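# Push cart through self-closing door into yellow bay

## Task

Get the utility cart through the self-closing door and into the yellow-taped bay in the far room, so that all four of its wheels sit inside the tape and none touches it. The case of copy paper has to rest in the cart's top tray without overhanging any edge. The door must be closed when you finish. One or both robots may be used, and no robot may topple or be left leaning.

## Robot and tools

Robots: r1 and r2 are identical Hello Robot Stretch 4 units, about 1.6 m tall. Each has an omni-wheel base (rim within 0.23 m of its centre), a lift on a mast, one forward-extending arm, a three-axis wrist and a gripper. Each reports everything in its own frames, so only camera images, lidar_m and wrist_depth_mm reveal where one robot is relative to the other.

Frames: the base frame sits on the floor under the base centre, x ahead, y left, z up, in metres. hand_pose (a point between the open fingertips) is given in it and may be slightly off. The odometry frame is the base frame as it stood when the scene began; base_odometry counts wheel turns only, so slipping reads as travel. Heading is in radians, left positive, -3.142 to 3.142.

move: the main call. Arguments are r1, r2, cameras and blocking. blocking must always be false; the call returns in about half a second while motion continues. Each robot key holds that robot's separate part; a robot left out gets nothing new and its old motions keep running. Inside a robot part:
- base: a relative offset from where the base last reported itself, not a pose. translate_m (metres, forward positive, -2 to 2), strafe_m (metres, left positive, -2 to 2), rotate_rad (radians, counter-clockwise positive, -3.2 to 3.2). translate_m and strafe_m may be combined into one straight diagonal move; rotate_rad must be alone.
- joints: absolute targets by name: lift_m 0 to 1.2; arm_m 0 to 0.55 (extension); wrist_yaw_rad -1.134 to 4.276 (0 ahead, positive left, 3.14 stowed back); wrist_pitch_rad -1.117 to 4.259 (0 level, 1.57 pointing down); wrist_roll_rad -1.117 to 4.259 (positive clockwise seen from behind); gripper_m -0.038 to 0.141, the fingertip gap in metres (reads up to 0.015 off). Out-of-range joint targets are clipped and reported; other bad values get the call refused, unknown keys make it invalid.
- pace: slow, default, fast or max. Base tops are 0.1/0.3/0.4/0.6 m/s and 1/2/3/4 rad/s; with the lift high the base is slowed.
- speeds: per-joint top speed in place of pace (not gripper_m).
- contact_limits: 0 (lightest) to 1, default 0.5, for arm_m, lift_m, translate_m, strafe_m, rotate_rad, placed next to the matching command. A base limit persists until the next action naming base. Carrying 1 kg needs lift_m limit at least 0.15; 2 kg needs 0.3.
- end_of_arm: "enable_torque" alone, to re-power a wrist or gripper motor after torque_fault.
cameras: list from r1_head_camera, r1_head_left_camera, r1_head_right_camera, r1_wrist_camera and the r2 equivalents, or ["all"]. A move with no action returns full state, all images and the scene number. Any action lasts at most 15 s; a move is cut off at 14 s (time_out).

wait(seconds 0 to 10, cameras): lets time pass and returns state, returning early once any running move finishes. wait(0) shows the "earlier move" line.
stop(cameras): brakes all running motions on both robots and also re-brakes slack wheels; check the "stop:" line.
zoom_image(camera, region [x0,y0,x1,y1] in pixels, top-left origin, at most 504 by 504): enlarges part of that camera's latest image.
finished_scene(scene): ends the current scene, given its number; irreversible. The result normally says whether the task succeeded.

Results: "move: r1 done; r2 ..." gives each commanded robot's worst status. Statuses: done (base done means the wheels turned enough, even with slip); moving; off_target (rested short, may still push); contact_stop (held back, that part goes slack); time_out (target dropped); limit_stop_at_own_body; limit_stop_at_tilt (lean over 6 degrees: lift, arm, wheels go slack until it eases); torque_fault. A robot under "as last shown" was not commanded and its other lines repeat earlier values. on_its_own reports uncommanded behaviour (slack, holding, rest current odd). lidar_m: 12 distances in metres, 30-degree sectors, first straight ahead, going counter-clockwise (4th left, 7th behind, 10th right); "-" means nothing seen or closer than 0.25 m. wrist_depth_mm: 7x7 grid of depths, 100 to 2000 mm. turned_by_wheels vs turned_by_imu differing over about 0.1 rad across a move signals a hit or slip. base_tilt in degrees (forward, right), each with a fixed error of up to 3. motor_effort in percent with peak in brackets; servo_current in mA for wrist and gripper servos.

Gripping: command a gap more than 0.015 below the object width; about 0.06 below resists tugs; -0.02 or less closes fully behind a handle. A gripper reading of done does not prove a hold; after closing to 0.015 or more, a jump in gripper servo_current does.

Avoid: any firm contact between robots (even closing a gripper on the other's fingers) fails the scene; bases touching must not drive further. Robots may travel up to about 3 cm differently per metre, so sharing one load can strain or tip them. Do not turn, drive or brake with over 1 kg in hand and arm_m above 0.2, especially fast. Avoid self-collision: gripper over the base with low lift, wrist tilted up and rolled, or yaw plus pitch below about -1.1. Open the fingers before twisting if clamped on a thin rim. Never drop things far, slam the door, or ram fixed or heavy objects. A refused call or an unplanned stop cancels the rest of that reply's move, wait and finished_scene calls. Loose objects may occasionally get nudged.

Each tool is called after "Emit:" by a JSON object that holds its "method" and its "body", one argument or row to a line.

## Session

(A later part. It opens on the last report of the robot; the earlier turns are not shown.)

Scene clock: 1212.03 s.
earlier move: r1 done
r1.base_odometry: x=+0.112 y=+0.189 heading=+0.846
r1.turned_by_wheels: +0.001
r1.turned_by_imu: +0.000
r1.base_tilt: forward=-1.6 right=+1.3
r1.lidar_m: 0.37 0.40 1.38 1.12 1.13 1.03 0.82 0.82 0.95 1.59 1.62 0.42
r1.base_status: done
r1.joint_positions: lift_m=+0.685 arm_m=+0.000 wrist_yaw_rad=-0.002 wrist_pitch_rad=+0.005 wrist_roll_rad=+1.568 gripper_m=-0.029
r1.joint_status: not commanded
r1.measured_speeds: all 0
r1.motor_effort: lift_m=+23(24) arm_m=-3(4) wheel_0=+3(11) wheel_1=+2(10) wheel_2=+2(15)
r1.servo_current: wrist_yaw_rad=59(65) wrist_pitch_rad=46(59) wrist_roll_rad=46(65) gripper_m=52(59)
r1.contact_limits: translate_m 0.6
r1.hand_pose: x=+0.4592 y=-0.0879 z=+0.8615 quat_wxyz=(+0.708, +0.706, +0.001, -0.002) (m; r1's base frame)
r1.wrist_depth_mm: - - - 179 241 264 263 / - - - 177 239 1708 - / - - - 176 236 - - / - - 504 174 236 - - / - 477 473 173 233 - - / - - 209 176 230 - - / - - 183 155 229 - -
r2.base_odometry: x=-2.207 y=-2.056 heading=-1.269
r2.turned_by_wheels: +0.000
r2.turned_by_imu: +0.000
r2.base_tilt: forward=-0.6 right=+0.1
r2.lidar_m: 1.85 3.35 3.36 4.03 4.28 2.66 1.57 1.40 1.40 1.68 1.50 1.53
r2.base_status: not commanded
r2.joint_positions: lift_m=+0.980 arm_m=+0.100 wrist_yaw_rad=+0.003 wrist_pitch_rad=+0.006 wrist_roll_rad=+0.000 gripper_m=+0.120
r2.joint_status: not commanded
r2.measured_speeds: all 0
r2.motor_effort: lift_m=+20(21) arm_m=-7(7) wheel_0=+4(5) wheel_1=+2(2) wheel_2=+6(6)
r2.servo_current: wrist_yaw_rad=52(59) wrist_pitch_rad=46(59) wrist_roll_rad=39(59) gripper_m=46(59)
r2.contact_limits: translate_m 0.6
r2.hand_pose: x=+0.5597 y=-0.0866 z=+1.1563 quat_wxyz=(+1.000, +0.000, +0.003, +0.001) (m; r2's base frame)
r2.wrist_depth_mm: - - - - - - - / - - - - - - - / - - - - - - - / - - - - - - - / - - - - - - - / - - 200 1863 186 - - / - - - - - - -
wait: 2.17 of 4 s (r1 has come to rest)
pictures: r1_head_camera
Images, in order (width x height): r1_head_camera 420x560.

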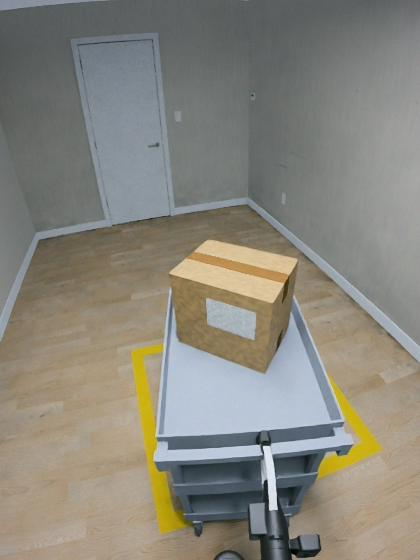

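Emit:
{"method": "move", "body": {
  "blocking": false,
  "r1": {"base":{"translate_m":0.27},"contact_limits":{"translate_m":0.6}}
}}

Emit:
{"method": "wait", "body": {
  "seconds": 6
}}

Emit:
{"method": "move", "body": {
  "blocking": false,
  "r1": {"base":{"strafe_m":-0.17},"contact_limits":{"strafe_m":0.6}}
}}

Emit:
{"method": "wait", "body": {
  "seconds": 4,
  "cameras": ["r1_head_camera"]
}}

Emit:
{"method": "move", "body": {
  "blocking": false,
  "r1": {"base":{"rotate_rad":0.33}}
}}

Emit:
{"method": "wait", "body": {
  "seconds": 4,
  "cameras": ["r1_head_camera","r1_head_left_camera","r1_head_right_camera"]
}}

Scene clock: 1226.93 s.
move: r1 moving
r1.base_odometry: x=+0.133 y=+0.212 heading=+0.847
r1.turned_by_wheels: +0.000
r1.turned_by_imu: +0.000
r1.base_tilt: forward=-1.6 right=+1.2
r1.lidar_m: 0.37 0.39 1.41 1.14 1.15 1.04 0.86 0.87 0.98 1.61 1.63 0.42
r1.base_status: translate_m moving
r1.joint_positions: lift_m=+0.685 arm_m=+0.000 wrist_yaw_rad=-0.002 wrist_pitch_rad=+0.005 wrist_roll_rad=+1.568 gripper_m=-0.029
r1.joint_status: not commanded
r1.measured_speeds: translate_m=+0.123 strafe_m=+0.001 rotate_rad=+0.000 lift_m=+0.000 arm_m=+0.000 wrist_yaw_rad=+0.000 wrist_pitch_rad=+0.000 wrist_roll_rad=+0.000
r1.motor_effort: lift_m=+23(24) arm_m=+4(4) wheel_0=+7(9) wheel_1=+6(9) wheel_2=-10(12)
r1.servo_current: wrist_yaw_rad=46(65) wrist_pitch_rad=46(52) wrist_roll_rad=52(72) gripper_m=52(52)
r1.contact_limits: translate_m 0.6
r1.hand_pose: x=+0.4591 y=-0.0879 z=+0.8615 quat_wxyz=(+0.708, +0.706, +0.001, -0.002) (m; r1's base frame)
r1.wrist_depth_mm: - - - 184 248 259 260 / - - - 241 244 1661 - / - - - 238 240 1661 - / - - 521 176 236 - - / - 469 459 175 233 - - / - 512 480 176 231 - - / - - 180 147 226 - -
r2: as last shown
r2.lidar_m: 1.79 3.35 3.36 4.03 4.30 2.63 1.57 1.40 1.38 1.66 1.49 1.50
r2.motor_effort: lift_m=+20(20) arm_m=-7(7) wheel_0=+4(5) wheel_1=+2(2) wheel_2=+6(6)
r2.servo_current: wrist_yaw_rad=46(59) wrist_pitch_rad=39(46) wrist_roll_rad=46(52) gripper_m=46(59)
r2.contact_limits: translate_m 0.6
r2.wrist_depth_mm: - - - - - - - / - - - - - - - / - - - - - - - / - - - - - - - / - - - - - - - / - - 201 1863 185 - - / - - - - - - -
pictures: none

Scene clock: 1228.80 s.
earlier move: r1 done
r1.base_odometry: x=+0.291 y=+0.391 heading=+0.847
r1.turned_by_wheels: +0.000
r1.turned_by_imu: +0.000
r1.base_tilt: forward=-1.6 right=+1.3
r1.lidar_m: 0.37 0.38 1.59 1.22 1.23 1.32 1.09 1.08 1.24 1.54 1.54 0.44
r1.base_status: done
r1.joint_positions: lift_m=+0.685 arm_m=+0.000 wrist_yaw_rad=-0.002 wrist_pitch_rad=+0.005 wrist_roll_rad=+1.568 gripper_m=-0.029
r1.joint_status: not commanded
r1.measured_speeds: all 0
r1.motor_effort: lift_m=+23(24) arm_m=-3(4) wheel_0=+2(10) wheel_1=+1(9) wheel_2=+2(12)
r1.servo_current: wrist_yaw_rad=46(65) wrist_pitch_rad=46(52) wrist_roll_rad=46(72) gripper_m=52(59)
r1.contact_limits: translate_m 0.6
r1.hand_pose: x=+0.4592 y=-0.0879 z=+0.8615 quat_wxyz=(+0.708, +0.706, +0.001, -0.002) (m; r1's base frame)
r1.wrist_depth_mm: - - - 197 260 272 272 / - - - 192 255 1708 1308 / - - - 248 247 1808 - / - - 580 241 241 - - / - 466 462 177 236 - - / - 496 469 177 230 - - / - - 179 156 223 - -
r2.base_odometry: x=-2.207 y=-2.056 heading=-1.269
r2.turned_by_wheels: +0.000
r2.turned_by_imu: +0.000
r2.base_tilt: forward=-0.6 right=+0.1
r2.lidar_m: 1.82 3.33 3.38 4.04 4.29 2.64 1.59 1.37 1.38 1.68 1.49 1.52
r2.base_status: not commanded
r2.joint_positions: lift_m=+0.980 arm_m=+0.100 wrist_yaw_rad=+0.003 wrist_pitch_rad=+0.006 wrist_roll_rad=+0.000 gripper_m=+0.120
r2.joint_status: not commanded
r2.measured_speeds: all 0
r2.motor_effort: lift_m=+20(21) arm_m=-7(7) wheel_0=+4(5) wheel_1=+2(2) wheel_2=+5(6)
r2.servo_current: wrist_yaw_rad=46(59) wrist_pitch_rad=46(52) wrist_roll_rad=39(52) gripper_m=52(59)
r2.contact_limits: translate_m 0.6
r2.hand_pose: x=+0.5597 y=-0.0866 z=+1.1563 quat_wxyz=(+1.000, +0.000, +0.003, +0.001) (m; r2's base frame)
r2.wrist_depth_mm: - - - - - - - / - - - - - - - / - - - - - - - / - - - - - - - / - - - - - - - / - - 201 1863 185 - - / - - - - - - -
wait: 1.87 of 6 s (r1 has come to rest)
pictures: none

Scene clock: 1229.30 s.
move: r1 moving
r1.base_odometry: x=+0.318 y=+0.367 heading=+0.848
r1.turned_by_wheels: +0.001
r1.turned_by_imu: +0.001
r1.base_tilt: forward=-1.6 right=+1.3
r1.lidar_m: 0.36 0.34 1.60 1.26 1.26 1.28 1.08 1.08 1.20 1.50 1.51 0.41
r1.base_status: strafe_m moving
r1.joint_positions: lift_m=+0.685 arm_m=+0.000 wrist_yaw_rad=+0.006 wrist_pitch_rad=+0.005 wrist_roll_rad=+1.568 gripper_m=-0.029
r1.joint_status: not commanded
r1.measured_speeds: translate_m=+0.000 strafe_m=-0.140 rotate_rad=+0.004 lift_m=+0.000 arm_m=+0.000 wrist_yaw_rad=+0.002 wrist_pitch_rad=+0.000 wrist_roll_rad=+0.000
r1.motor_effort: lift_m=+24(24) arm_m=-3(4) wheel_0=+15(15) wheel_1=-9(9) wheel_2=+4(4)
r1.servo_current: wrist_yaw_rad=59(72) wrist_pitch_rad=46(52) wrist_roll_rad=46(72) gripper_m=52(52)
r1.contact_limits: strafe_m 0.6
r1.hand_pose: x=+0.4598 y=-0.0857 z=+0.8615 quat_wxyz=(+0.708, +0.706, +0.004, +0.000) (m; r1's base frame)
r1.wrist_depth_mm: - - - 195 260 270 268 / - - - 250 253 1708 1336 / - - - 246 246 1863 - / - - 580 238 241 - - / - 466 462 177 237 - - / - 500 477 182 231 - - / - - 178 - 223 - -
r2: as last shown
r2.base_tilt: forward=-0.7 right=+0.1
r2.lidar_m: 1.83 3.35 3.38 4.06 4.31 2.62 1.55 1.36 1.40 1.68 1.52 1.51
r2.motor_effort: lift_m=+20(21) arm_m=-7(7) wheel_0=+4(5) wheel_1=+2(2) wheel_2=+6(6)
r2.servo_current: wrist_yaw_rad=46(59) wrist_pitch_rad=46(52) wrist_roll_rad=46(59) gripper_m=52(59)
r2.contact_limits: translate_m 0.6
r2.wrist_depth_mm: - - - - - - - / - - - - - - - / - - - - - - - / - - - - - - - / - - - - - - - / - - 200 1863 185 - - / - - - - - - -
pictures: none

Scene clock: 1230.63 s.
earlier move: r1 done
r1.base_odometry: x=+0.418 y=+0.278 heading=+0.847
r1.turned_by_wheels: -0.001
r1.turned_by_imu: -0.001
r1.base_tilt: forward=-1.6 right=+1.3
r1.lidar_m: 0.34 0.31 1.75 1.38 1.37 1.26 1.04 1.04 1.17 1.39 1.38 0.47
r1.base_status: done
r1.joint_positions: lift_m=+0.685 arm_m=+0.000 wrist_yaw_rad=+0.005 wrist_pitch_rad=+0.005 wrist_roll_rad=+1.568 gripper_m=-0.029
r1.joint_status: not commanded
r1.measured_speeds: all 0
r1.motor_effort: lift_m=+23(24) arm_m=-3(4) wheel_0=+1(15) wheel_1=+1(10) wheel_2=+3(6)
r1.servo_current: wrist_yaw_rad=72(72) wrist_pitch_rad=46(52) wrist_roll_rad=39(72) gripper_m=52(59)
r1.contact_limits: strafe_m 0.6
r1.hand_pose: x=+0.4597 y=-0.0860 z=+0.8615 quat_wxyz=(+0.708, +0.706, +0.003, +0.000) (m; r1's base frame)
r1.wrist_depth_mm: - - - 236 - 1618 1229 / - - - 225 307 315 319 / - - - - 277 1808 1308 / - - - 259 258 1863 - / - - 615 237 242 - - / - 452 445 183 230 - - / - 455 179 160 213 - -
r2.base_odometry: x=-2.207 y=-2.056 heading=-1.269
r2.turned_by_wheels: +0.000
r2.turned_by_imu: +0.000
r2.base_tilt: forward=-0.6 right=+0.1
r2.lidar_m: 1.83 3.37 3.35 4.01 4.30 2.60 1.58 1.39 1.38 1.67 1.50 1.53
r2.base_status: not commanded
r2.joint_positions: lift_m=+0.980 arm_m=+0.100 wrist_yaw_rad=+0.003 wrist_pitch_rad=+0.006 wrist_roll_rad=+0.000 gripper_m=+0.120
r2.joint_status: not commanded
r2.measured_speeds: all 0
r2.motor_effort: lift_m=+20(21) arm_m=-7(7) wheel_0=+4(5) wheel_1=+2(2) wheel_2=+6(6)
r2.servo_current: wrist_yaw_rad=46(65) wrist_pitch_rad=46(52) wrist_roll_rad=59(59) gripper_m=52(59)
r2.contact_limits: translate_m 0.6
r2.hand_pose: x=+0.5597 y=-0.0866 z=+1.1563 quat_wxyz=(+1.000, +0.000, +0.003, +0.001) (m; r2's base frame)
r2.wrist_depth_mm: - - - - - - - / - - - - - - - / - - - - - - - / - - - - - - - / - - - - - - - / - - 202 1808 185 - - / - - - - - - -
wait: 1.33 of 4 s (r1 has come to rest)
pictures: r1_head_camera
Images, in order (width x height): r1_head_camera 420x560.

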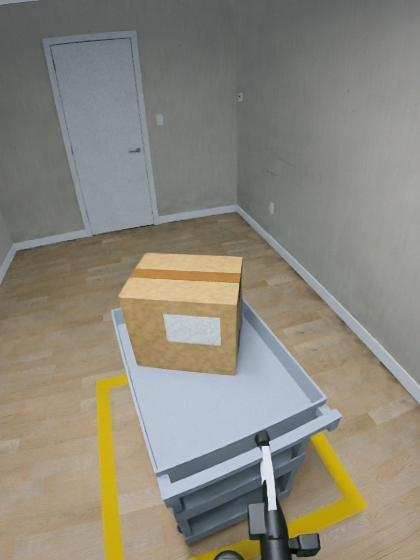

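Scene clock: 1231.13 s.
move: r1 moving
r1.base_odometry: x=+0.418 y=+0.278 heading=+1.080
r1.turned_by_wheels: +0.232
r1.turned_by_imu: +0.231
r1.base_tilt: forward=-1.6 right=+1.3
r1.lidar_m: 0.36 0.39 1.50 1.36 1.42 1.11 1.04 1.05 1.39 1.37 1.42 0.45
r1.base_status: rotate_rad moving
r1.joint_positions: lift_m=+0.685 arm_m=+0.000 wrist_yaw_rad=-0.016 wrist_pitch_rad=+0.005 wrist_roll_rad=+1.568 gripper_m=-0.029
r1.joint_status: not commanded
r1.measured_speeds: translate_m=+0.005 strafe_m=+0.000 rotate_rad=+0.680 lift_m=+0.000 arm_m=+0.000 wrist_yaw_rad=+0.000 wrist_pitch_rad=+0.000 wrist_roll_rad=+0.000
r1.motor_effort: lift_m=+23(24) arm_m=+4(4) wheel_0=-10(15) wheel_1=-3(9) wheel_2=-15(19)
r1.servo_current: wrist_yaw_rad=85(91) wrist_pitch_rad=46(52) wrist_roll_rad=65(65) gripper_m=52(59)
r1.hand_pose: x=+0.4578 y=-0.0920 z=+0.8615 quat_wxyz=(+0.708, +0.706, -0.004, -0.007) (m; r1's base frame)
r1.wrist_depth_mm: - - - 197 264 274 285 / - - - 254 256 1708 1308 / - - - 246 248 1708 - / - - 574 237 241 - - / - 462 459 176 234 - - / - 500 187 170 180 - - / - 535 517 144 222 - -
r2: as last shown
r2.base_tilt: forward=-0.7 right=+0.1
r2.lidar_m: 1.85 3.36 3.37 4.04 4.28 2.62 1.58 1.35 1.39 1.67 1.51 1.53
r2.servo_current: wrist_yaw_rad=52(52) wrist_pitch_rad=46(52) wrist_roll_rad=46(59) gripper_m=52(52)
r2.contact_limits: translate_m 0.6
r2.wrist_depth_mm: - - - - - - - / - - - - - - - / - - - - - - - / - - - - - - - / - - - - - - - / - - 200 1921 186 - - / - - - - - - -
pictures: none

Scene clock: 1231.87 s.
earlier move: r1 done
r1.base_odometry: x=+0.418 y=+0.278 heading=+1.177
r1.turned_by_wheels: +0.098
r1.turned_by_imu: +0.098
r1.base_tilt: forward=-1.6 right=+1.3
r1.lidar_m: 0.39 0.44 1.46 1.37 1.46 1.05 1.02 1.08 1.44 1.39 1.46 0.42
r1.base_status: done
r1.joint_positions: lift_m=+0.685 arm_m=+0.000 wrist_yaw_rad=+0.005 wrist_pitch_rad=+0.005 wrist_roll_rad=+1.568 gripper_m=-0.029
r1.joint_status: not commanded
r1.measured_speeds: all 0
r1.motor_effort: lift_m=+24(24) arm_m=-4(4) wheel_0=+3(15) wheel_1=-1(9) wheel_2=-1(19)
r1.servo_current: wrist_yaw_rad=46(91) wrist_pitch_rad=39(52) wrist_roll_rad=59(65) gripper_m=52(59)
r1.hand_pose: x=+0.4597 y=-0.0861 z=+0.8615 quat_wxyz=(+0.708, +0.706, +0.003, +0.000) (m; r1's base frame)
r1.wrist_depth_mm: - - - 155 212 1661 1205 / - - 609 157 215 - - / - 504 480 218 220 - - / - 469 462 164 224 - - / - - 517 227 229 - - / - - 574 178 231 - - / - - 178 161 237 - -
r2.base_odometry: x=-2.207 y=-2.056 heading=-1.269
r2.turned_by_wheels: +0.000
r2.turned_by_imu: +0.000
r2.base_tilt: forward=-0.7 right=+0.0
r2.lidar_m: 1.77 3.36 3.38 4.01 4.30 2.61 1.59 1.38 1.39 1.68 1.48 1.51
r2.base_status: not commanded
r2.joint_positions: lift_m=+0.980 arm_m=+0.100 wrist_yaw_rad=+0.003 wrist_pitch_rad=+0.006 wrist_roll_rad=+0.000 gripper_m=+0.120
r2.joint_status: not commanded
r2.measured_speeds: all 0
r2.motor_effort: lift_m=+21(21) arm_m=-7(7) wheel_0=+4(5) wheel_1=+2(2) wheel_2=+5(6)
r2.servo_current: wrist_yaw_rad=39(52) wrist_pitch_rad=46(52) wrist_roll_rad=39(59) gripper_m=52(59)
r2.contact_limits: translate_m 0.6
r2.hand_pose: x=+0.5597 y=-0.0866 z=+1.1563 quat_wxyz=(+1.000, +0.000, +0.003, +0.001) (m; r2's base frame)
r2.wrist_depth_mm: - - - - - - - / - - - - - - - / - - - - - - - / - - - - - - - / - - - - - - - / - - 201 1921 185 - - / - - - - - - -
wait: 0.73 of 4 s (r1 has come to rest)
pictures: r1_head_camera, r1_head_left_camera, r1_head_right_camera
Images, in order (width x height): r1_head_camera 420x560, r1_head_left_camera 420x672, r1_head_right_camera 420x672.

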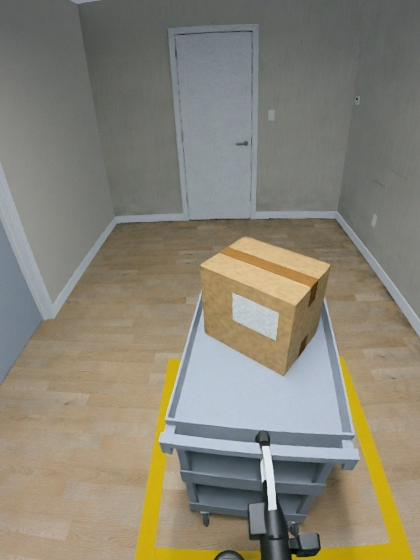

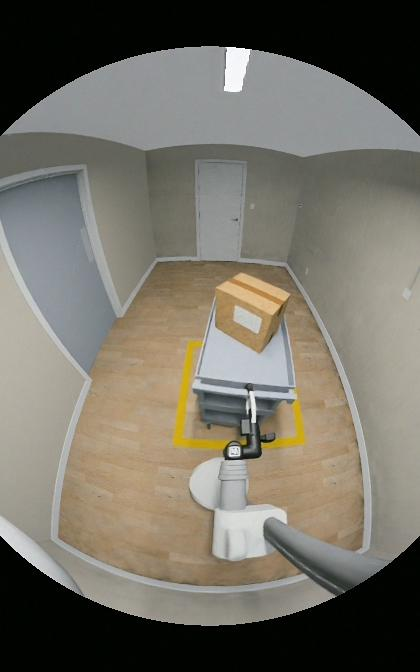

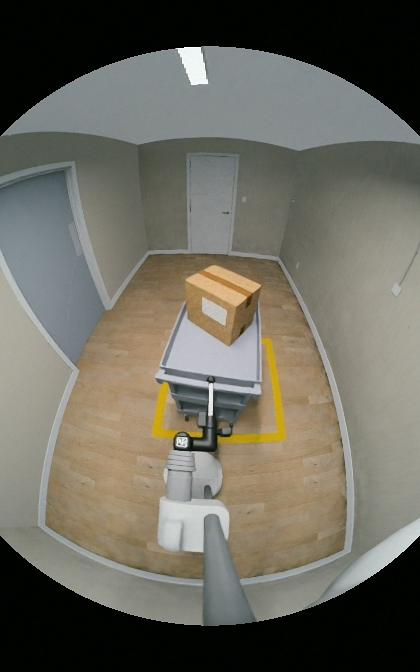

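Emit:
{"method": "move", "body": {
  "blocking": false,
  "r1": {"joints":{"gripper_m":0.09}}
}}

Emit:
{"method": "wait", "body": {
  "seconds": 3
}}

Emit:
{"method": "move", "body": {
  "blocking": false,
  "r1": {"base":{"translate_m":-0.35}}
}}

Emit:
{"method": "wait", "body": {
  "seconds": 4
}}

Emit:
{"method": "move", "body": {
  "blocking": false,
  "r1": {"base":{"strafe_m":0.5}}
}}

Emit:
{"method": "wait", "body": {
  "seconds": 4,
  "cameras": ["r1_head_camera","r1_head_right_camera","r1_wrist_camera"]
}}

Scene clock: 1248.47 s.
move: r1 moving
r1.base_odometry: x=+0.418 y=+0.278 heading=+1.177
r1.turned_by_wheels: +0.000
r1.turned_by_imu: +0.000
r1.base_tilt: forward=-1.6 right=+1.2
r1.lidar_m: 0.39 0.46 1.43 1.37 1.46 1.09 1.01 1.07 1.43 1.36 1.46 0.43
r1.base_status: not commanded
r1.joint_positions: lift_m=+0.685 arm_m=+0.000 wrist_yaw_rad=+0.004 wrist_pitch_rad=+0.005 wrist_roll_rad=+1.568 gripper_m=-0.004
r1.joint_status: gripper_m moving
r1.measured_speeds: all 0
r1.motor_effort: lift_m=+23(24) arm_m=-4(4) wheel_0=+2(3) wheel_1=-1(1) wheel_2=-1(1)
r1.servo_current: wrist_yaw_rad=52(59) wrist_pitch_rad=39(52) wrist_roll_rad=46(59) gripper_m=85(85)
r1.hand_pose: x=+0.4596 y=-0.0862 z=+0.8615 quat_wxyz=(+0.708, +0.706, +0.003, +0.000) (m; r1's base frame)
r1.wrist_depth_mm: - - - 212 215 1576 - / - - - 160 220 - - / - 535 488 220 223 - - / - 473 469 166 227 - - / - - 525 170 232 - - / - - 569 185 235 - - / - - 180 154 241 580 -
r2: as last shown
r2.base_tilt: forward=-0.6 right=+0.1
r2.lidar_m: 1.84 3.37 3.38 4.01 4.29 2.63 1.59 1.38 1.40 1.69 1.50 1.54
r2.motor_effort: lift_m=+20(21) arm_m=-7(7) wheel_0=+5(5) wheel_1=+2(2) wheel_2=+6(6)
r2.servo_current: wrist_yaw_rad=52(59) wrist_pitch_rad=46(52) wrist_roll_rad=52(52) gripper_m=52(59)
r2.contact_limits: translate_m 0.6
r2.wrist_depth_mm: - - - - - - - / - - - - - - - / - - - - - - - / - - - - - - - / - - - - - - - / - - 201 1863 185 - - / - - - - - - -
pictures: none

Scene clock: 1249.87 s.
earlier move: r1 done
r1.base_odometry: x=+0.418 y=+0.278 heading=+1.177
r1.turned_by_wheels: +0.000
r1.turned_by_imu: +0.000
r1.base_tilt: forward=-1.5 right=+1.2
r1.lidar_m: 0.39 0.45 1.44 1.37 1.44 1.05 1.02 1.08 1.45 1.38 1.44 0.40
r1.base_status: not commanded
r1.joint_positions: lift_m=+0.685 arm_m=+0.000 wrist_yaw_rad=+0.004 wrist_pitch_rad=+0.005 wrist_roll_rad=+1.568 gripper_m=+0.090
r1.joint_status: all done
r1.measured_speeds: all 0
r1.motor_effort: lift_m=+23(24) arm_m=-3(4) wheel_0=+3(3) wheel_1=-1(2) wheel_2=-1(1)
r1.servo_current: wrist_yaw_rad=26(72) wrist_pitch_rad=46(52) wrist_roll_rad=52(65) gripper_m=39(98)
r1.hand_pose: x=+0.4596 y=-0.0862 z=+0.8615 quat_wxyz=(+0.708, +0.706, +0.003, +0.000) (m; r1's base frame)
r1.wrist_depth_mm: - - - 215 217 1708 - / - - - 163 222 - - / - 517 496 224 226 - - / - 473 469 169 230 - - / - - 530 174 235 - - / - - 580 185 239 1921 - / - - 159 145 167 609 -
r2.base_odometry: x=-2.207 y=-2.056 heading=-1.269
r2.turned_by_wheels: +0.000
r2.turned_by_imu: +0.000
r2.base_tilt: forward=-0.7 right=+0.0
r2.lidar_m: 1.82 3.33 3.36 4.04 4.30 2.65 1.55 1.38 1.39 1.68 1.48 1.52
r2.base_status: not commanded
r2.joint_positions: lift_m=+0.980 arm_m=+0.100 wrist_yaw_rad=+0.003 wrist_pitch_rad=+0.006 wrist_roll_rad=+0.000 gripper_m=+0.120
r2.joint_status: not commanded
r2.measured_speeds: all 0
r2.motor_effort: lift_m=+20(21) arm_m=-7(7) wheel_0=+4(5) wheel_1=+2(2) wheel_2=+6(6)
r2.servo_current: wrist_yaw_rad=59(59) wrist_pitch_rad=39(52) wrist_roll_rad=52(52) gripper_m=52(59)
r2.contact_limits: translate_m 0.6
r2.hand_pose: x=+0.5597 y=-0.0866 z=+1.1563 quat_wxyz=(+1.000, +0.000, +0.003, +0.001) (m; r2's base frame)
r2.wrist_depth_mm: - - - - - - - / - - - - - - - / - - - - - - - / - - - - - - - / - - - - - - - / - - 200 1863 186 - - / - - - - - - -
wait: 1.40 of 3 s (r1 has come to rest)
pictures: none

Scene clock: 1250.37 s.
move: r1 moving
r1.base_odometry: x=+0.406 y=+0.249 heading=+1.177
r1.turned_by_wheels: +0.000
r1.turned_by_imu: +0.000
r1.base_tilt: forward=-1.6 right=+1.2
r1.lidar_m: 0.44 0.47 1.45 1.39 1.43 1.06 1.01 1.08 1.42 1.37 1.45 0.45
r1.base_status: translate_m moving
r1.joint_positions: lift_m=+0.685 arm_m=+0.000 wrist_yaw_rad=+0.003 wrist_pitch_rad=+0.002 wrist_roll_rad=+1.568 gripper_m=+0.090
r1.joint_status: not commanded
r1.measured_speeds: translate_m=-0.121 strafe_m=+0.000 rotate_rad=-0.002 lift_m=+0.000 arm_m=+0.000 wrist_yaw_rad=+0.000 wrist_pitch_rad=+0.000 wrist_roll_rad=+0.000
r1.motor_effort: lift_m=+22(24) arm_m=+0(4) wheel_0=-6(8) wheel_1=-5(8) wheel_2=+10(10)
r1.servo_current: wrist_yaw_rad=52(72) wrist_pitch_rad=46(46) wrist_roll_rad=52(52) gripper_m=46(46)
r1.hand_pose: x=+0.4595 y=-0.0866 z=+0.8623 quat_wxyz=(+0.708, +0.706, +0.002, +0.000) (m; r1's base frame)
r1.wrist_depth_mm: - - - 249 250 272 445 / - - - 252 253 1863 - / - - 569 197 256 - - / - - 492 200 258 - - / - - 535 260 264 - - / - - 214 205 190 - - / - - - 143 271 1863 -
r2: as last shown
r2.base_tilt: forward=-0.7 right=+0.1
r2.lidar_m: 1.84 3.34 3.38 4.03 4.30 2.61 1.56 1.37 1.41 1.68 1.51 1.53
r2.motor_effort: lift_m=+20(21) arm_m=-7(7) wheel_0=+4(5) wheel_1=+1(2) wheel_2=+6(6)
r2.servo_current: wrist_yaw_rad=52(59) wrist_pitch_rad=46(52) wrist_roll_rad=39(59) gripper_m=52(59)
r2.contact_limits: translate_m 0.6
r2.wrist_depth_mm: - - - - - - - / - - - - - - - / - - - - - - - / - - - - - - - / - - - - - - - / - - 202 1863 185 - - / - - - - - - -
pictures: none

Scene clock: 1252.53 s.
earlier move: r1 done
r1.base_odometry: x=+0.284 y=-0.045 heading=+1.177
r1.turned_by_wheels: +0.000
r1.turned_by_imu: +0.000
r1.base_tilt: forward=-1.6 right=+1.3
r1.lidar_m: 0.73 2.09 1.44 1.40 0.99 0.72 0.68 0.71 0.99 1.37 1.44 0.76
r1.base_status: done
r1.joint_positions: lift_m=+0.685 arm_m=+0.000 wrist_yaw_rad=+0.003 wrist_pitch_rad=+0.002 wrist_roll_rad=+1.568 gripper_m=+0.090
r1.joint_status: not commanded
r1.measured_speeds: all 0
r1.motor_effort: lift_m=+22(24) arm_m=+4(4) wheel_0=-3(9) wheel_1=-1(8) wheel_2=-2(10)
r1.servo_current: wrist_yaw_rad=52(78) wrist_pitch_rad=39(46) wrist_roll_rad=46(65) gripper_m=46(52)
r1.hand_pose: x=+0.4595 y=-0.0866 z=+0.8623 quat_wxyz=(+0.708, +0.706, +0.002, +0.000) (m; r1's base frame)
r1.wrist_depth_mm: - - - - - 1756 1138 / - - - - - 1618 1205 / - - - 574 - 585 580 / - - 842 580 - - - / - - 904 585 - - 597 / - - 213 960 193 - 609 / - - - 151 - - 615
r2.base_odometry: x=-2.207 y=-2.056 heading=-1.269
r2.turned_by_wheels: +0.000
r2.turned_by_imu: +0.000
r2.base_tilt: forward=-0.7 right=+0.1
r2.lidar_m: 1.83 3.34 3.37 4.07 4.31 2.61 1.57 1.39 1.39 1.67 1.50 1.52
r2.base_status: not commanded
r2.joint_positions: lift_m=+0.980 arm_m=+0.100 wrist_yaw_rad=+0.003 wrist_pitch_rad=+0.006 wrist_roll_rad=+0.000 gripper_m=+0.120
r2.joint_status: not commanded
r2.measured_speeds: all 0
r2.motor_effort: lift_m=+21(21) arm_m=-7(7) wheel_0=+5(5) wheel_1=+2(2) wheel_2=+6(6)
r2.servo_current: wrist_yaw_rad=46(59) wrist_pitch_rad=52(52) wrist_roll_rad=52(65) gripper_m=59(59)
r2.contact_limits: translate_m 0.6
r2.hand_pose: x=+0.5597 y=-0.0866 z=+1.1563 quat_wxyz=(+1.000, +0.000, +0.003, +0.001) (m; r2's base frame)
r2.wrist_depth_mm: - - - - - - - / - - - - - - - / - - - - - - - / - - - - - - - / - - - - - - - / - - 201 1863 185 - - / - - - - - - -
wait: 2.17 of 4 s (r1 has come to rest)
pictures: none

Scene clock: 1253.03 s.
move: r1 moving
r1.base_odometry: x=+0.250 y=-0.031 heading=+1.176
r1.turned_by_wheels: +0.000
r1.turned_by_imu: +0.000
r1.base_tilt: forward=-1.6 right=+1.3
r1.lidar_m: 0.73 2.04 1.41 1.35 0.99 0.70 0.68 0.72 0.99 1.41 1.47 0.76
r1.base_status: strafe_m moving
r1.joint_positions: lift_m=+0.685 arm_m=+0.000 wrist_yaw_rad=+0.003 wrist_pitch_rad=+0.002 wrist_roll_rad=+1.568 gripper_m=+0.090
r1.joint_status: not commanded
r1.measured_speeds: translate_m=+0.001 strafe_m=+0.139 rotate_rad=-0.004 lift_m=+0.000 arm_m=+0.000 wrist_yaw_rad=+0.000 wrist_pitch_rad=+0.000 wrist_roll_rad=+0.000
r1.motor_effort: lift_m=+22(22) arm_m=+4(4) wheel_0=-9(11) wheel_1=+9(9) wheel_2=-1(2)
r1.servo_current: wrist_yaw_rad=59(59) wrist_pitch_rad=39(46) wrist_roll_rad=46(46) gripper_m=39(46)
r1.hand_pose: x=+0.4595 y=-0.0866 z=+0.8623 quat_wxyz=(+0.708, +0.706, +0.002, +0.000) (m; r1's base frame)
r1.wrist_depth_mm: - - - - - 1808 1229 / - - - - - 1618 1138 / - - - 574 - - 580 / - - 831 580 - - 597 / - - 931 591 - - 603 / - - 212 - 194 - 621 / - - - 150 - 1808 1138
r2: as last shown
r2.lidar_m: 1.83 3.35 3.36 4.02 4.28 2.62 1.55 1.38 1.39 1.65 1.50 1.52
r2.motor_effort: lift_m=+20(21) arm_m=-7(7) wheel_0=+4(4) wheel_1=+2(2) wheel_2=+6(6)
r2.servo_current: wrist_yaw_rad=59(59) wrist_pitch_rad=46(52) wrist_roll_rad=46(52) gripper_m=59(59)
r2.contact_limits: translate_m 0.6
r2.wrist_depth_mm: - - - - - - - / - - - - - - - / - - - - - - - / - - - - - - - / - - - - - - - / - - 201 1808 185 - - / - - - - - - -
pictures: none

Scene clock: 1255.53 s.
earlier move: r1 done
r1.base_odometry: x=-0.178 y=+0.147 heading=+1.176
r1.turned_by_wheels: +0.000
r1.turned_by_imu: +0.003
r1.base_tilt: forward=-1.6 right=+1.3
r1.lidar_m: 3.42 1.28 0.92 0.89 0.93 0.72 0.66 0.71 1.01 1.87 1.04 0.85
r1.base_status: done
r1.joint_positions: lift_m=+0.685 arm_m=+0.000 wrist_yaw_rad=+0.003 wrist_pitch_rad=+0.002 wrist_roll_rad=+1.568 gripper_m=+0.090
r1.joint_status: not commanded
r1.measured_speeds: all 0
r1.motor_effort: lift_m=+22(22) arm_m=+4(4) wheel_0=-1(12) wheel_1=+0(12) wheel_2=+0(2)
r1.servo_current: wrist_yaw_rad=52(72) wrist_pitch_rad=52(52) wrist_roll_rad=52(59) gripper_m=46(52)
r1.hand_pose: x=+0.4595 y=-0.0867 z=+0.8623 quat_wxyz=(+0.708, +0.706, +0.002, +0.000) (m; r1's base frame)
r1.wrist_depth_mm: - - 904 621 - - - / - - - 931 - 1205 - / - - - - - 1756 1205 / - - - - - 1808 1255 / - - - - - 1808 1205 / - - 213 - 196 1537 1281 / - - - 151 - 1808 1255
r2.base_odometry: x=-2.207 y=-2.056 heading=-1.269
r2.turned_by_wheels: +0.000
r2.turned_by_imu: +0.000
r2.base_tilt: forward=-0.7 right=+0.0
r2.lidar_m: 1.82 3.34 3.37 4.01 4.30 2.64 1.58 1.38 1.38 1.69 1.50 1.51
r2.base_status: not commanded
r2.joint_positions: lift_m=+0.980 arm_m=+0.100 wrist_yaw_rad=+0.003 wrist_pitch_rad=+0.006 wrist_roll_rad=+0.000 gripper_m=+0.120
r2.joint_status: not commanded
r2.measured_speeds: all 0
r2.motor_effort: lift_m=+20(21) arm_m=-7(8) wheel_0=+4(5) wheel_1=+2(2) wheel_2=+6(6)
r2.servo_current: wrist_yaw_rad=39(65) wrist_pitch_rad=46(59) wrist_roll_rad=46(65) gripper_m=52(59)
r2.contact_limits: translate_m 0.6
r2.hand_pose: x=+0.5597 y=-0.0866 z=+1.1563 quat_wxyz=(+1.000, +0.000, +0.003, +0.001) (m; r2's base frame)
r2.wrist_depth_mm: - - - - - - - / - - - - - - - / - - - - - - - / - - - - - - - / - - - - - - - / - - 200 1863 186 - - / - - - - - - -
wait: 2.50 of 4 s (r1 has come to rest)
pictures: r1_head_camera, r1_head_right_camera, r1_wrist_camera
Images, in order (width x height): r1_head_camera 420x560, r1_head_right_camera 420x672, r1_wrist_camera 616x392.

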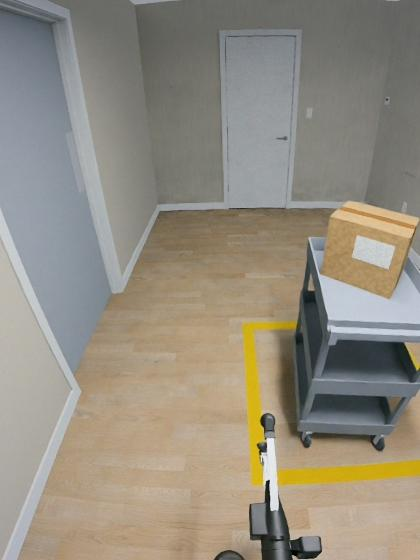

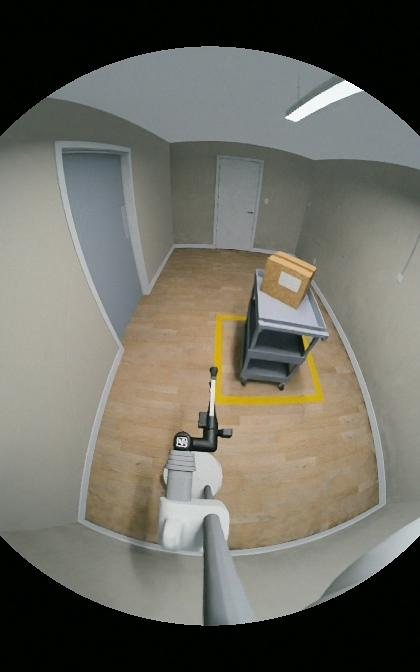

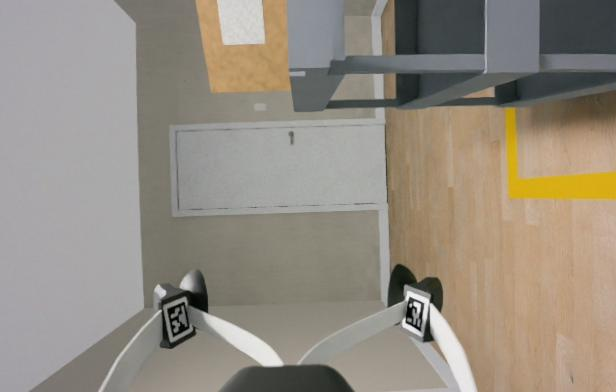

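Emit:
{"method": "zoom_image", "body": {
  "camera": "r1_head_camera",
  "region": [230, 290, 420, 490]
}}

Emit:
{"method": "zoom_image", "body": {
  "camera": "r1_head_right_camera",
  "region": [200, 290, 340, 420]
}}

Scaled by 2.520 from the camera's 420x560 image, which has a finer 600x800 frame.

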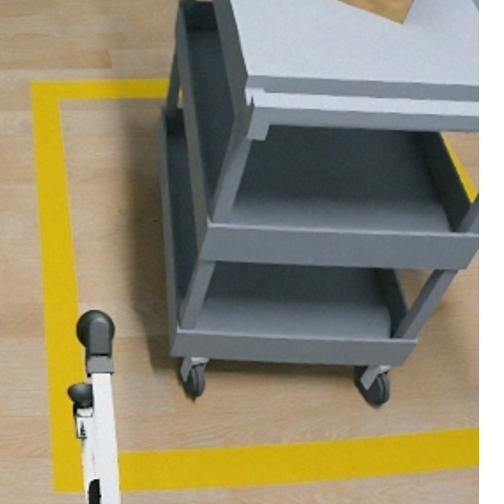

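Scaled by 3.600 from the camera's 420x672 image, which has a finer 600x960 frame.

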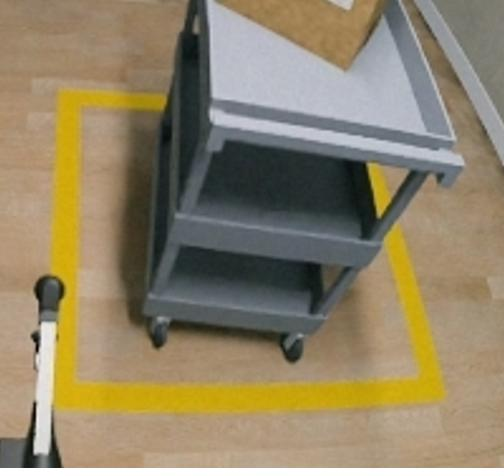

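Emit:
{"method": "move", "body": {
  "blocking": false,
  "r1": {"base":{"translate_m":0.5,"strafe_m":0.3}}
}}

Emit:
{"method": "wait", "body": {
  "seconds": 5,
  "cameras": ["r1_head_camera","r1_head_right_camera"]
}}

Emit:
{"method": "zoom_image", "body": {
  "camera": "r1_head_right_camera",
  "region": [200, 290, 370, 480]
}}

Scene clock: 1267.83 s.
move: r1 moving
r1.base_odometry: x=-0.183 y=+0.183 heading=+1.176
r1.turned_by_wheels: +0.000
r1.turned_by_imu: +0.000
r1.base_tilt: forward=-1.6 right=+1.3
r1.lidar_m: 3.36 1.25 0.90 0.86 0.91 0.74 0.70 0.74 1.03 1.89 1.01 0.82
r1.base_status: translate_m moving; strafe_m moving
r1.joint_positions: lift_m=+0.685 arm_m=+0.000 wrist_yaw_rad=+0.003 wrist_pitch_rad=+0.002 wrist_roll_rad=+1.568 gripper_m=+0.090
r1.joint_status: not commanded
r1.measured_speeds: translate_m=+0.119 strafe_m=+0.072 rotate_rad=-0.001 lift_m=+0.000 arm_m=+0.000 wrist_yaw_rad=+0.000 wrist_pitch_rad=+0.000 wrist_roll_rad=+0.000
r1.motor_effort: lift_m=+22(22) arm_m=+4(4) wheel_0=-6(6) wheel_1=+7(10) wheel_2=-8(9)
r1.servo_current: wrist_yaw_rad=52(59) wrist_pitch_rad=46(46) wrist_roll_rad=33(59) gripper_m=39(46)
r1.hand_pose: x=+0.4595 y=-0.0867 z=+0.8623 quat_wxyz=(+0.708, +0.706, +0.002, +0.000) (m; r1's base frame)
r1.wrist_depth_mm: - - 904 591 - - - / - - - 946 - 1205 - / - - - - - 1708 1182 / - - - - - 1808 1229 / - - - - - 1808 1255 / - - 212 - 196 1537 1281 / - - - 150 - 1808 1255
r2: as last shown
r2.base_tilt: forward=-0.7 right=+0.1
r2.lidar_m: 1.81 3.35 3.38 4.05 4.31 2.63 1.56 1.36 1.38 1.70 1.52 1.51
r2.motor_effort: lift_m=+20(21) arm_m=-7(7) wheel_0=+4(5) wheel_1=+2(2) wheel_2=+6(6)
r2.servo_current: wrist_yaw_rad=46(59) wrist_pitch_rad=52(52) wrist_roll_rad=52(52) gripper_m=46(52)
r2.contact_limits: translate_m 0.6
r2.wrist_depth_mm: - - - - - - - / - - - - - - - / - - - - - - - / - - - - - - - / - - - - - - - / - - 201 1808 186 - - / - - - - - - -
pictures: none

Scene clock: 1270.63 s.
earlier move: r1 done
r1.base_odometry: x=-0.262 y=+0.724 heading=+1.176
r1.turned_by_wheels: +0.000
r1.turned_by_imu: +0.002
r1.base_tilt: forward=-1.5 right=+1.3
r1.lidar_m: 2.29 0.82 0.60 0.59 0.62 0.88 1.17 1.23 1.70 1.03 0.69 0.95
r1.base_status: done
r1.joint_positions: lift_m=+0.685 arm_m=+0.000 wrist_yaw_rad=+0.003 wrist_pitch_rad=+0.002 wrist_roll_rad=+1.568 gripper_m=+0.090
r1.joint_status: not commanded
r1.measured_speeds: all 0
r1.motor_effort: lift_m=+22(22) arm_m=+4(4) wheel_0=-3(7) wheel_1=-1(10) wheel_2=+2(9)
r1.servo_current: wrist_yaw_rad=46(65) wrist_pitch_rad=46(52) wrist_roll_rad=33(78) gripper_m=46(46)
r1.hand_pose: x=+0.4595 y=-0.0867 z=+0.8623 quat_wxyz=(+0.708, +0.706, +0.002, +0.000) (m; r1's base frame)
r1.wrist_depth_mm: - - - - - 1661 1205 / - - - - - 1756 1205 / - - - - - 1756 1229 / - - - - - 1756 1255 / - - - - - 1756 1229 / - - 212 - 197 1576 1281 / - 139 - 140 - 1499 1255
r2.base_odometry: x=-2.207 y=-2.056 heading=-1.269
r2.turned_by_wheels: +0.000
r2.turned_by_imu: +0.000
r2.base_tilt: forward=-0.7 right=+0.0
r2.lidar_m: 1.83 3.36 3.39 4.01 4.30 2.64 1.57 1.38 1.40 1.68 1.51 1.53
r2.base_status: not commanded
r2.joint_positions: lift_m=+0.980 arm_m=+0.100 wrist_yaw_rad=+0.003 wrist_pitch_rad=+0.006 wrist_roll_rad=+0.000 gripper_m=+0.120
r2.joint_status: not commanded
r2.measured_speeds: all 0
r2.motor_effort: lift_m=+21(21) arm_m=-7(7) wheel_0=+5(5) wheel_1=+2(2) wheel_2=+6(6)
r2.servo_current: wrist_yaw_rad=33(65) wrist_pitch_rad=46(52) wrist_roll_rad=52(78) gripper_m=52(59)
r2.contact_limits: translate_m 0.6
r2.hand_pose: x=+0.5597 y=-0.0866 z=+1.1563 quat_wxyz=(+1.000, +0.000, +0.003, +0.001) (m; r2's base frame)
r2.wrist_depth_mm: - - - - - - - / - - - - - - - / - - - - - - - / - - - - - - - / - - - - - - - / - - 201 1863 185 - - / - - - - - - -
wait: 2.80 of 5 s (r1 has come to rest)
pictures: r1_head_camera, r1_head_right_camera
Images, in order (width x height): r1_head_camera 420x560, r1_head_right_camera 420x672.

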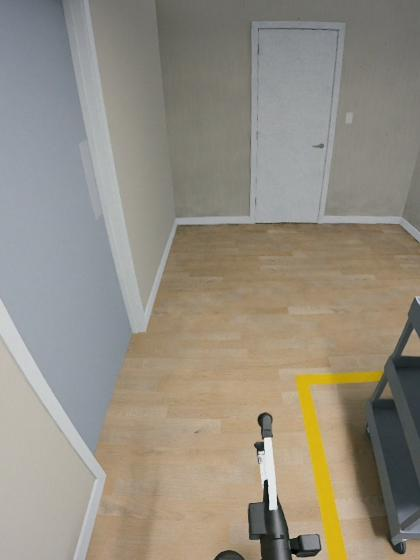

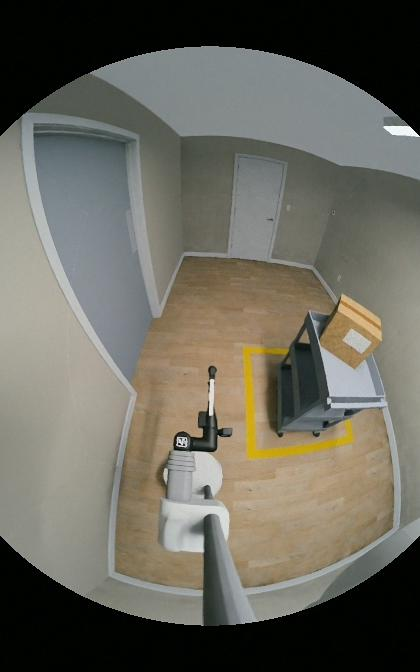

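Scaled by 2.653 from the camera's 420x672 image, which has a finer 600x960 frame.

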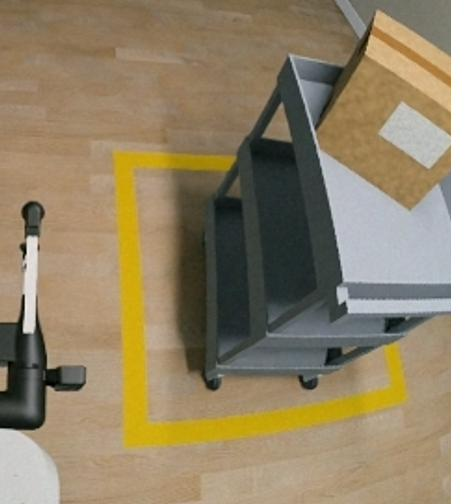

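Emit:
{"method": "finished_scene", "body": {
  "scene": 1
}}

The scene is finished: the task was done.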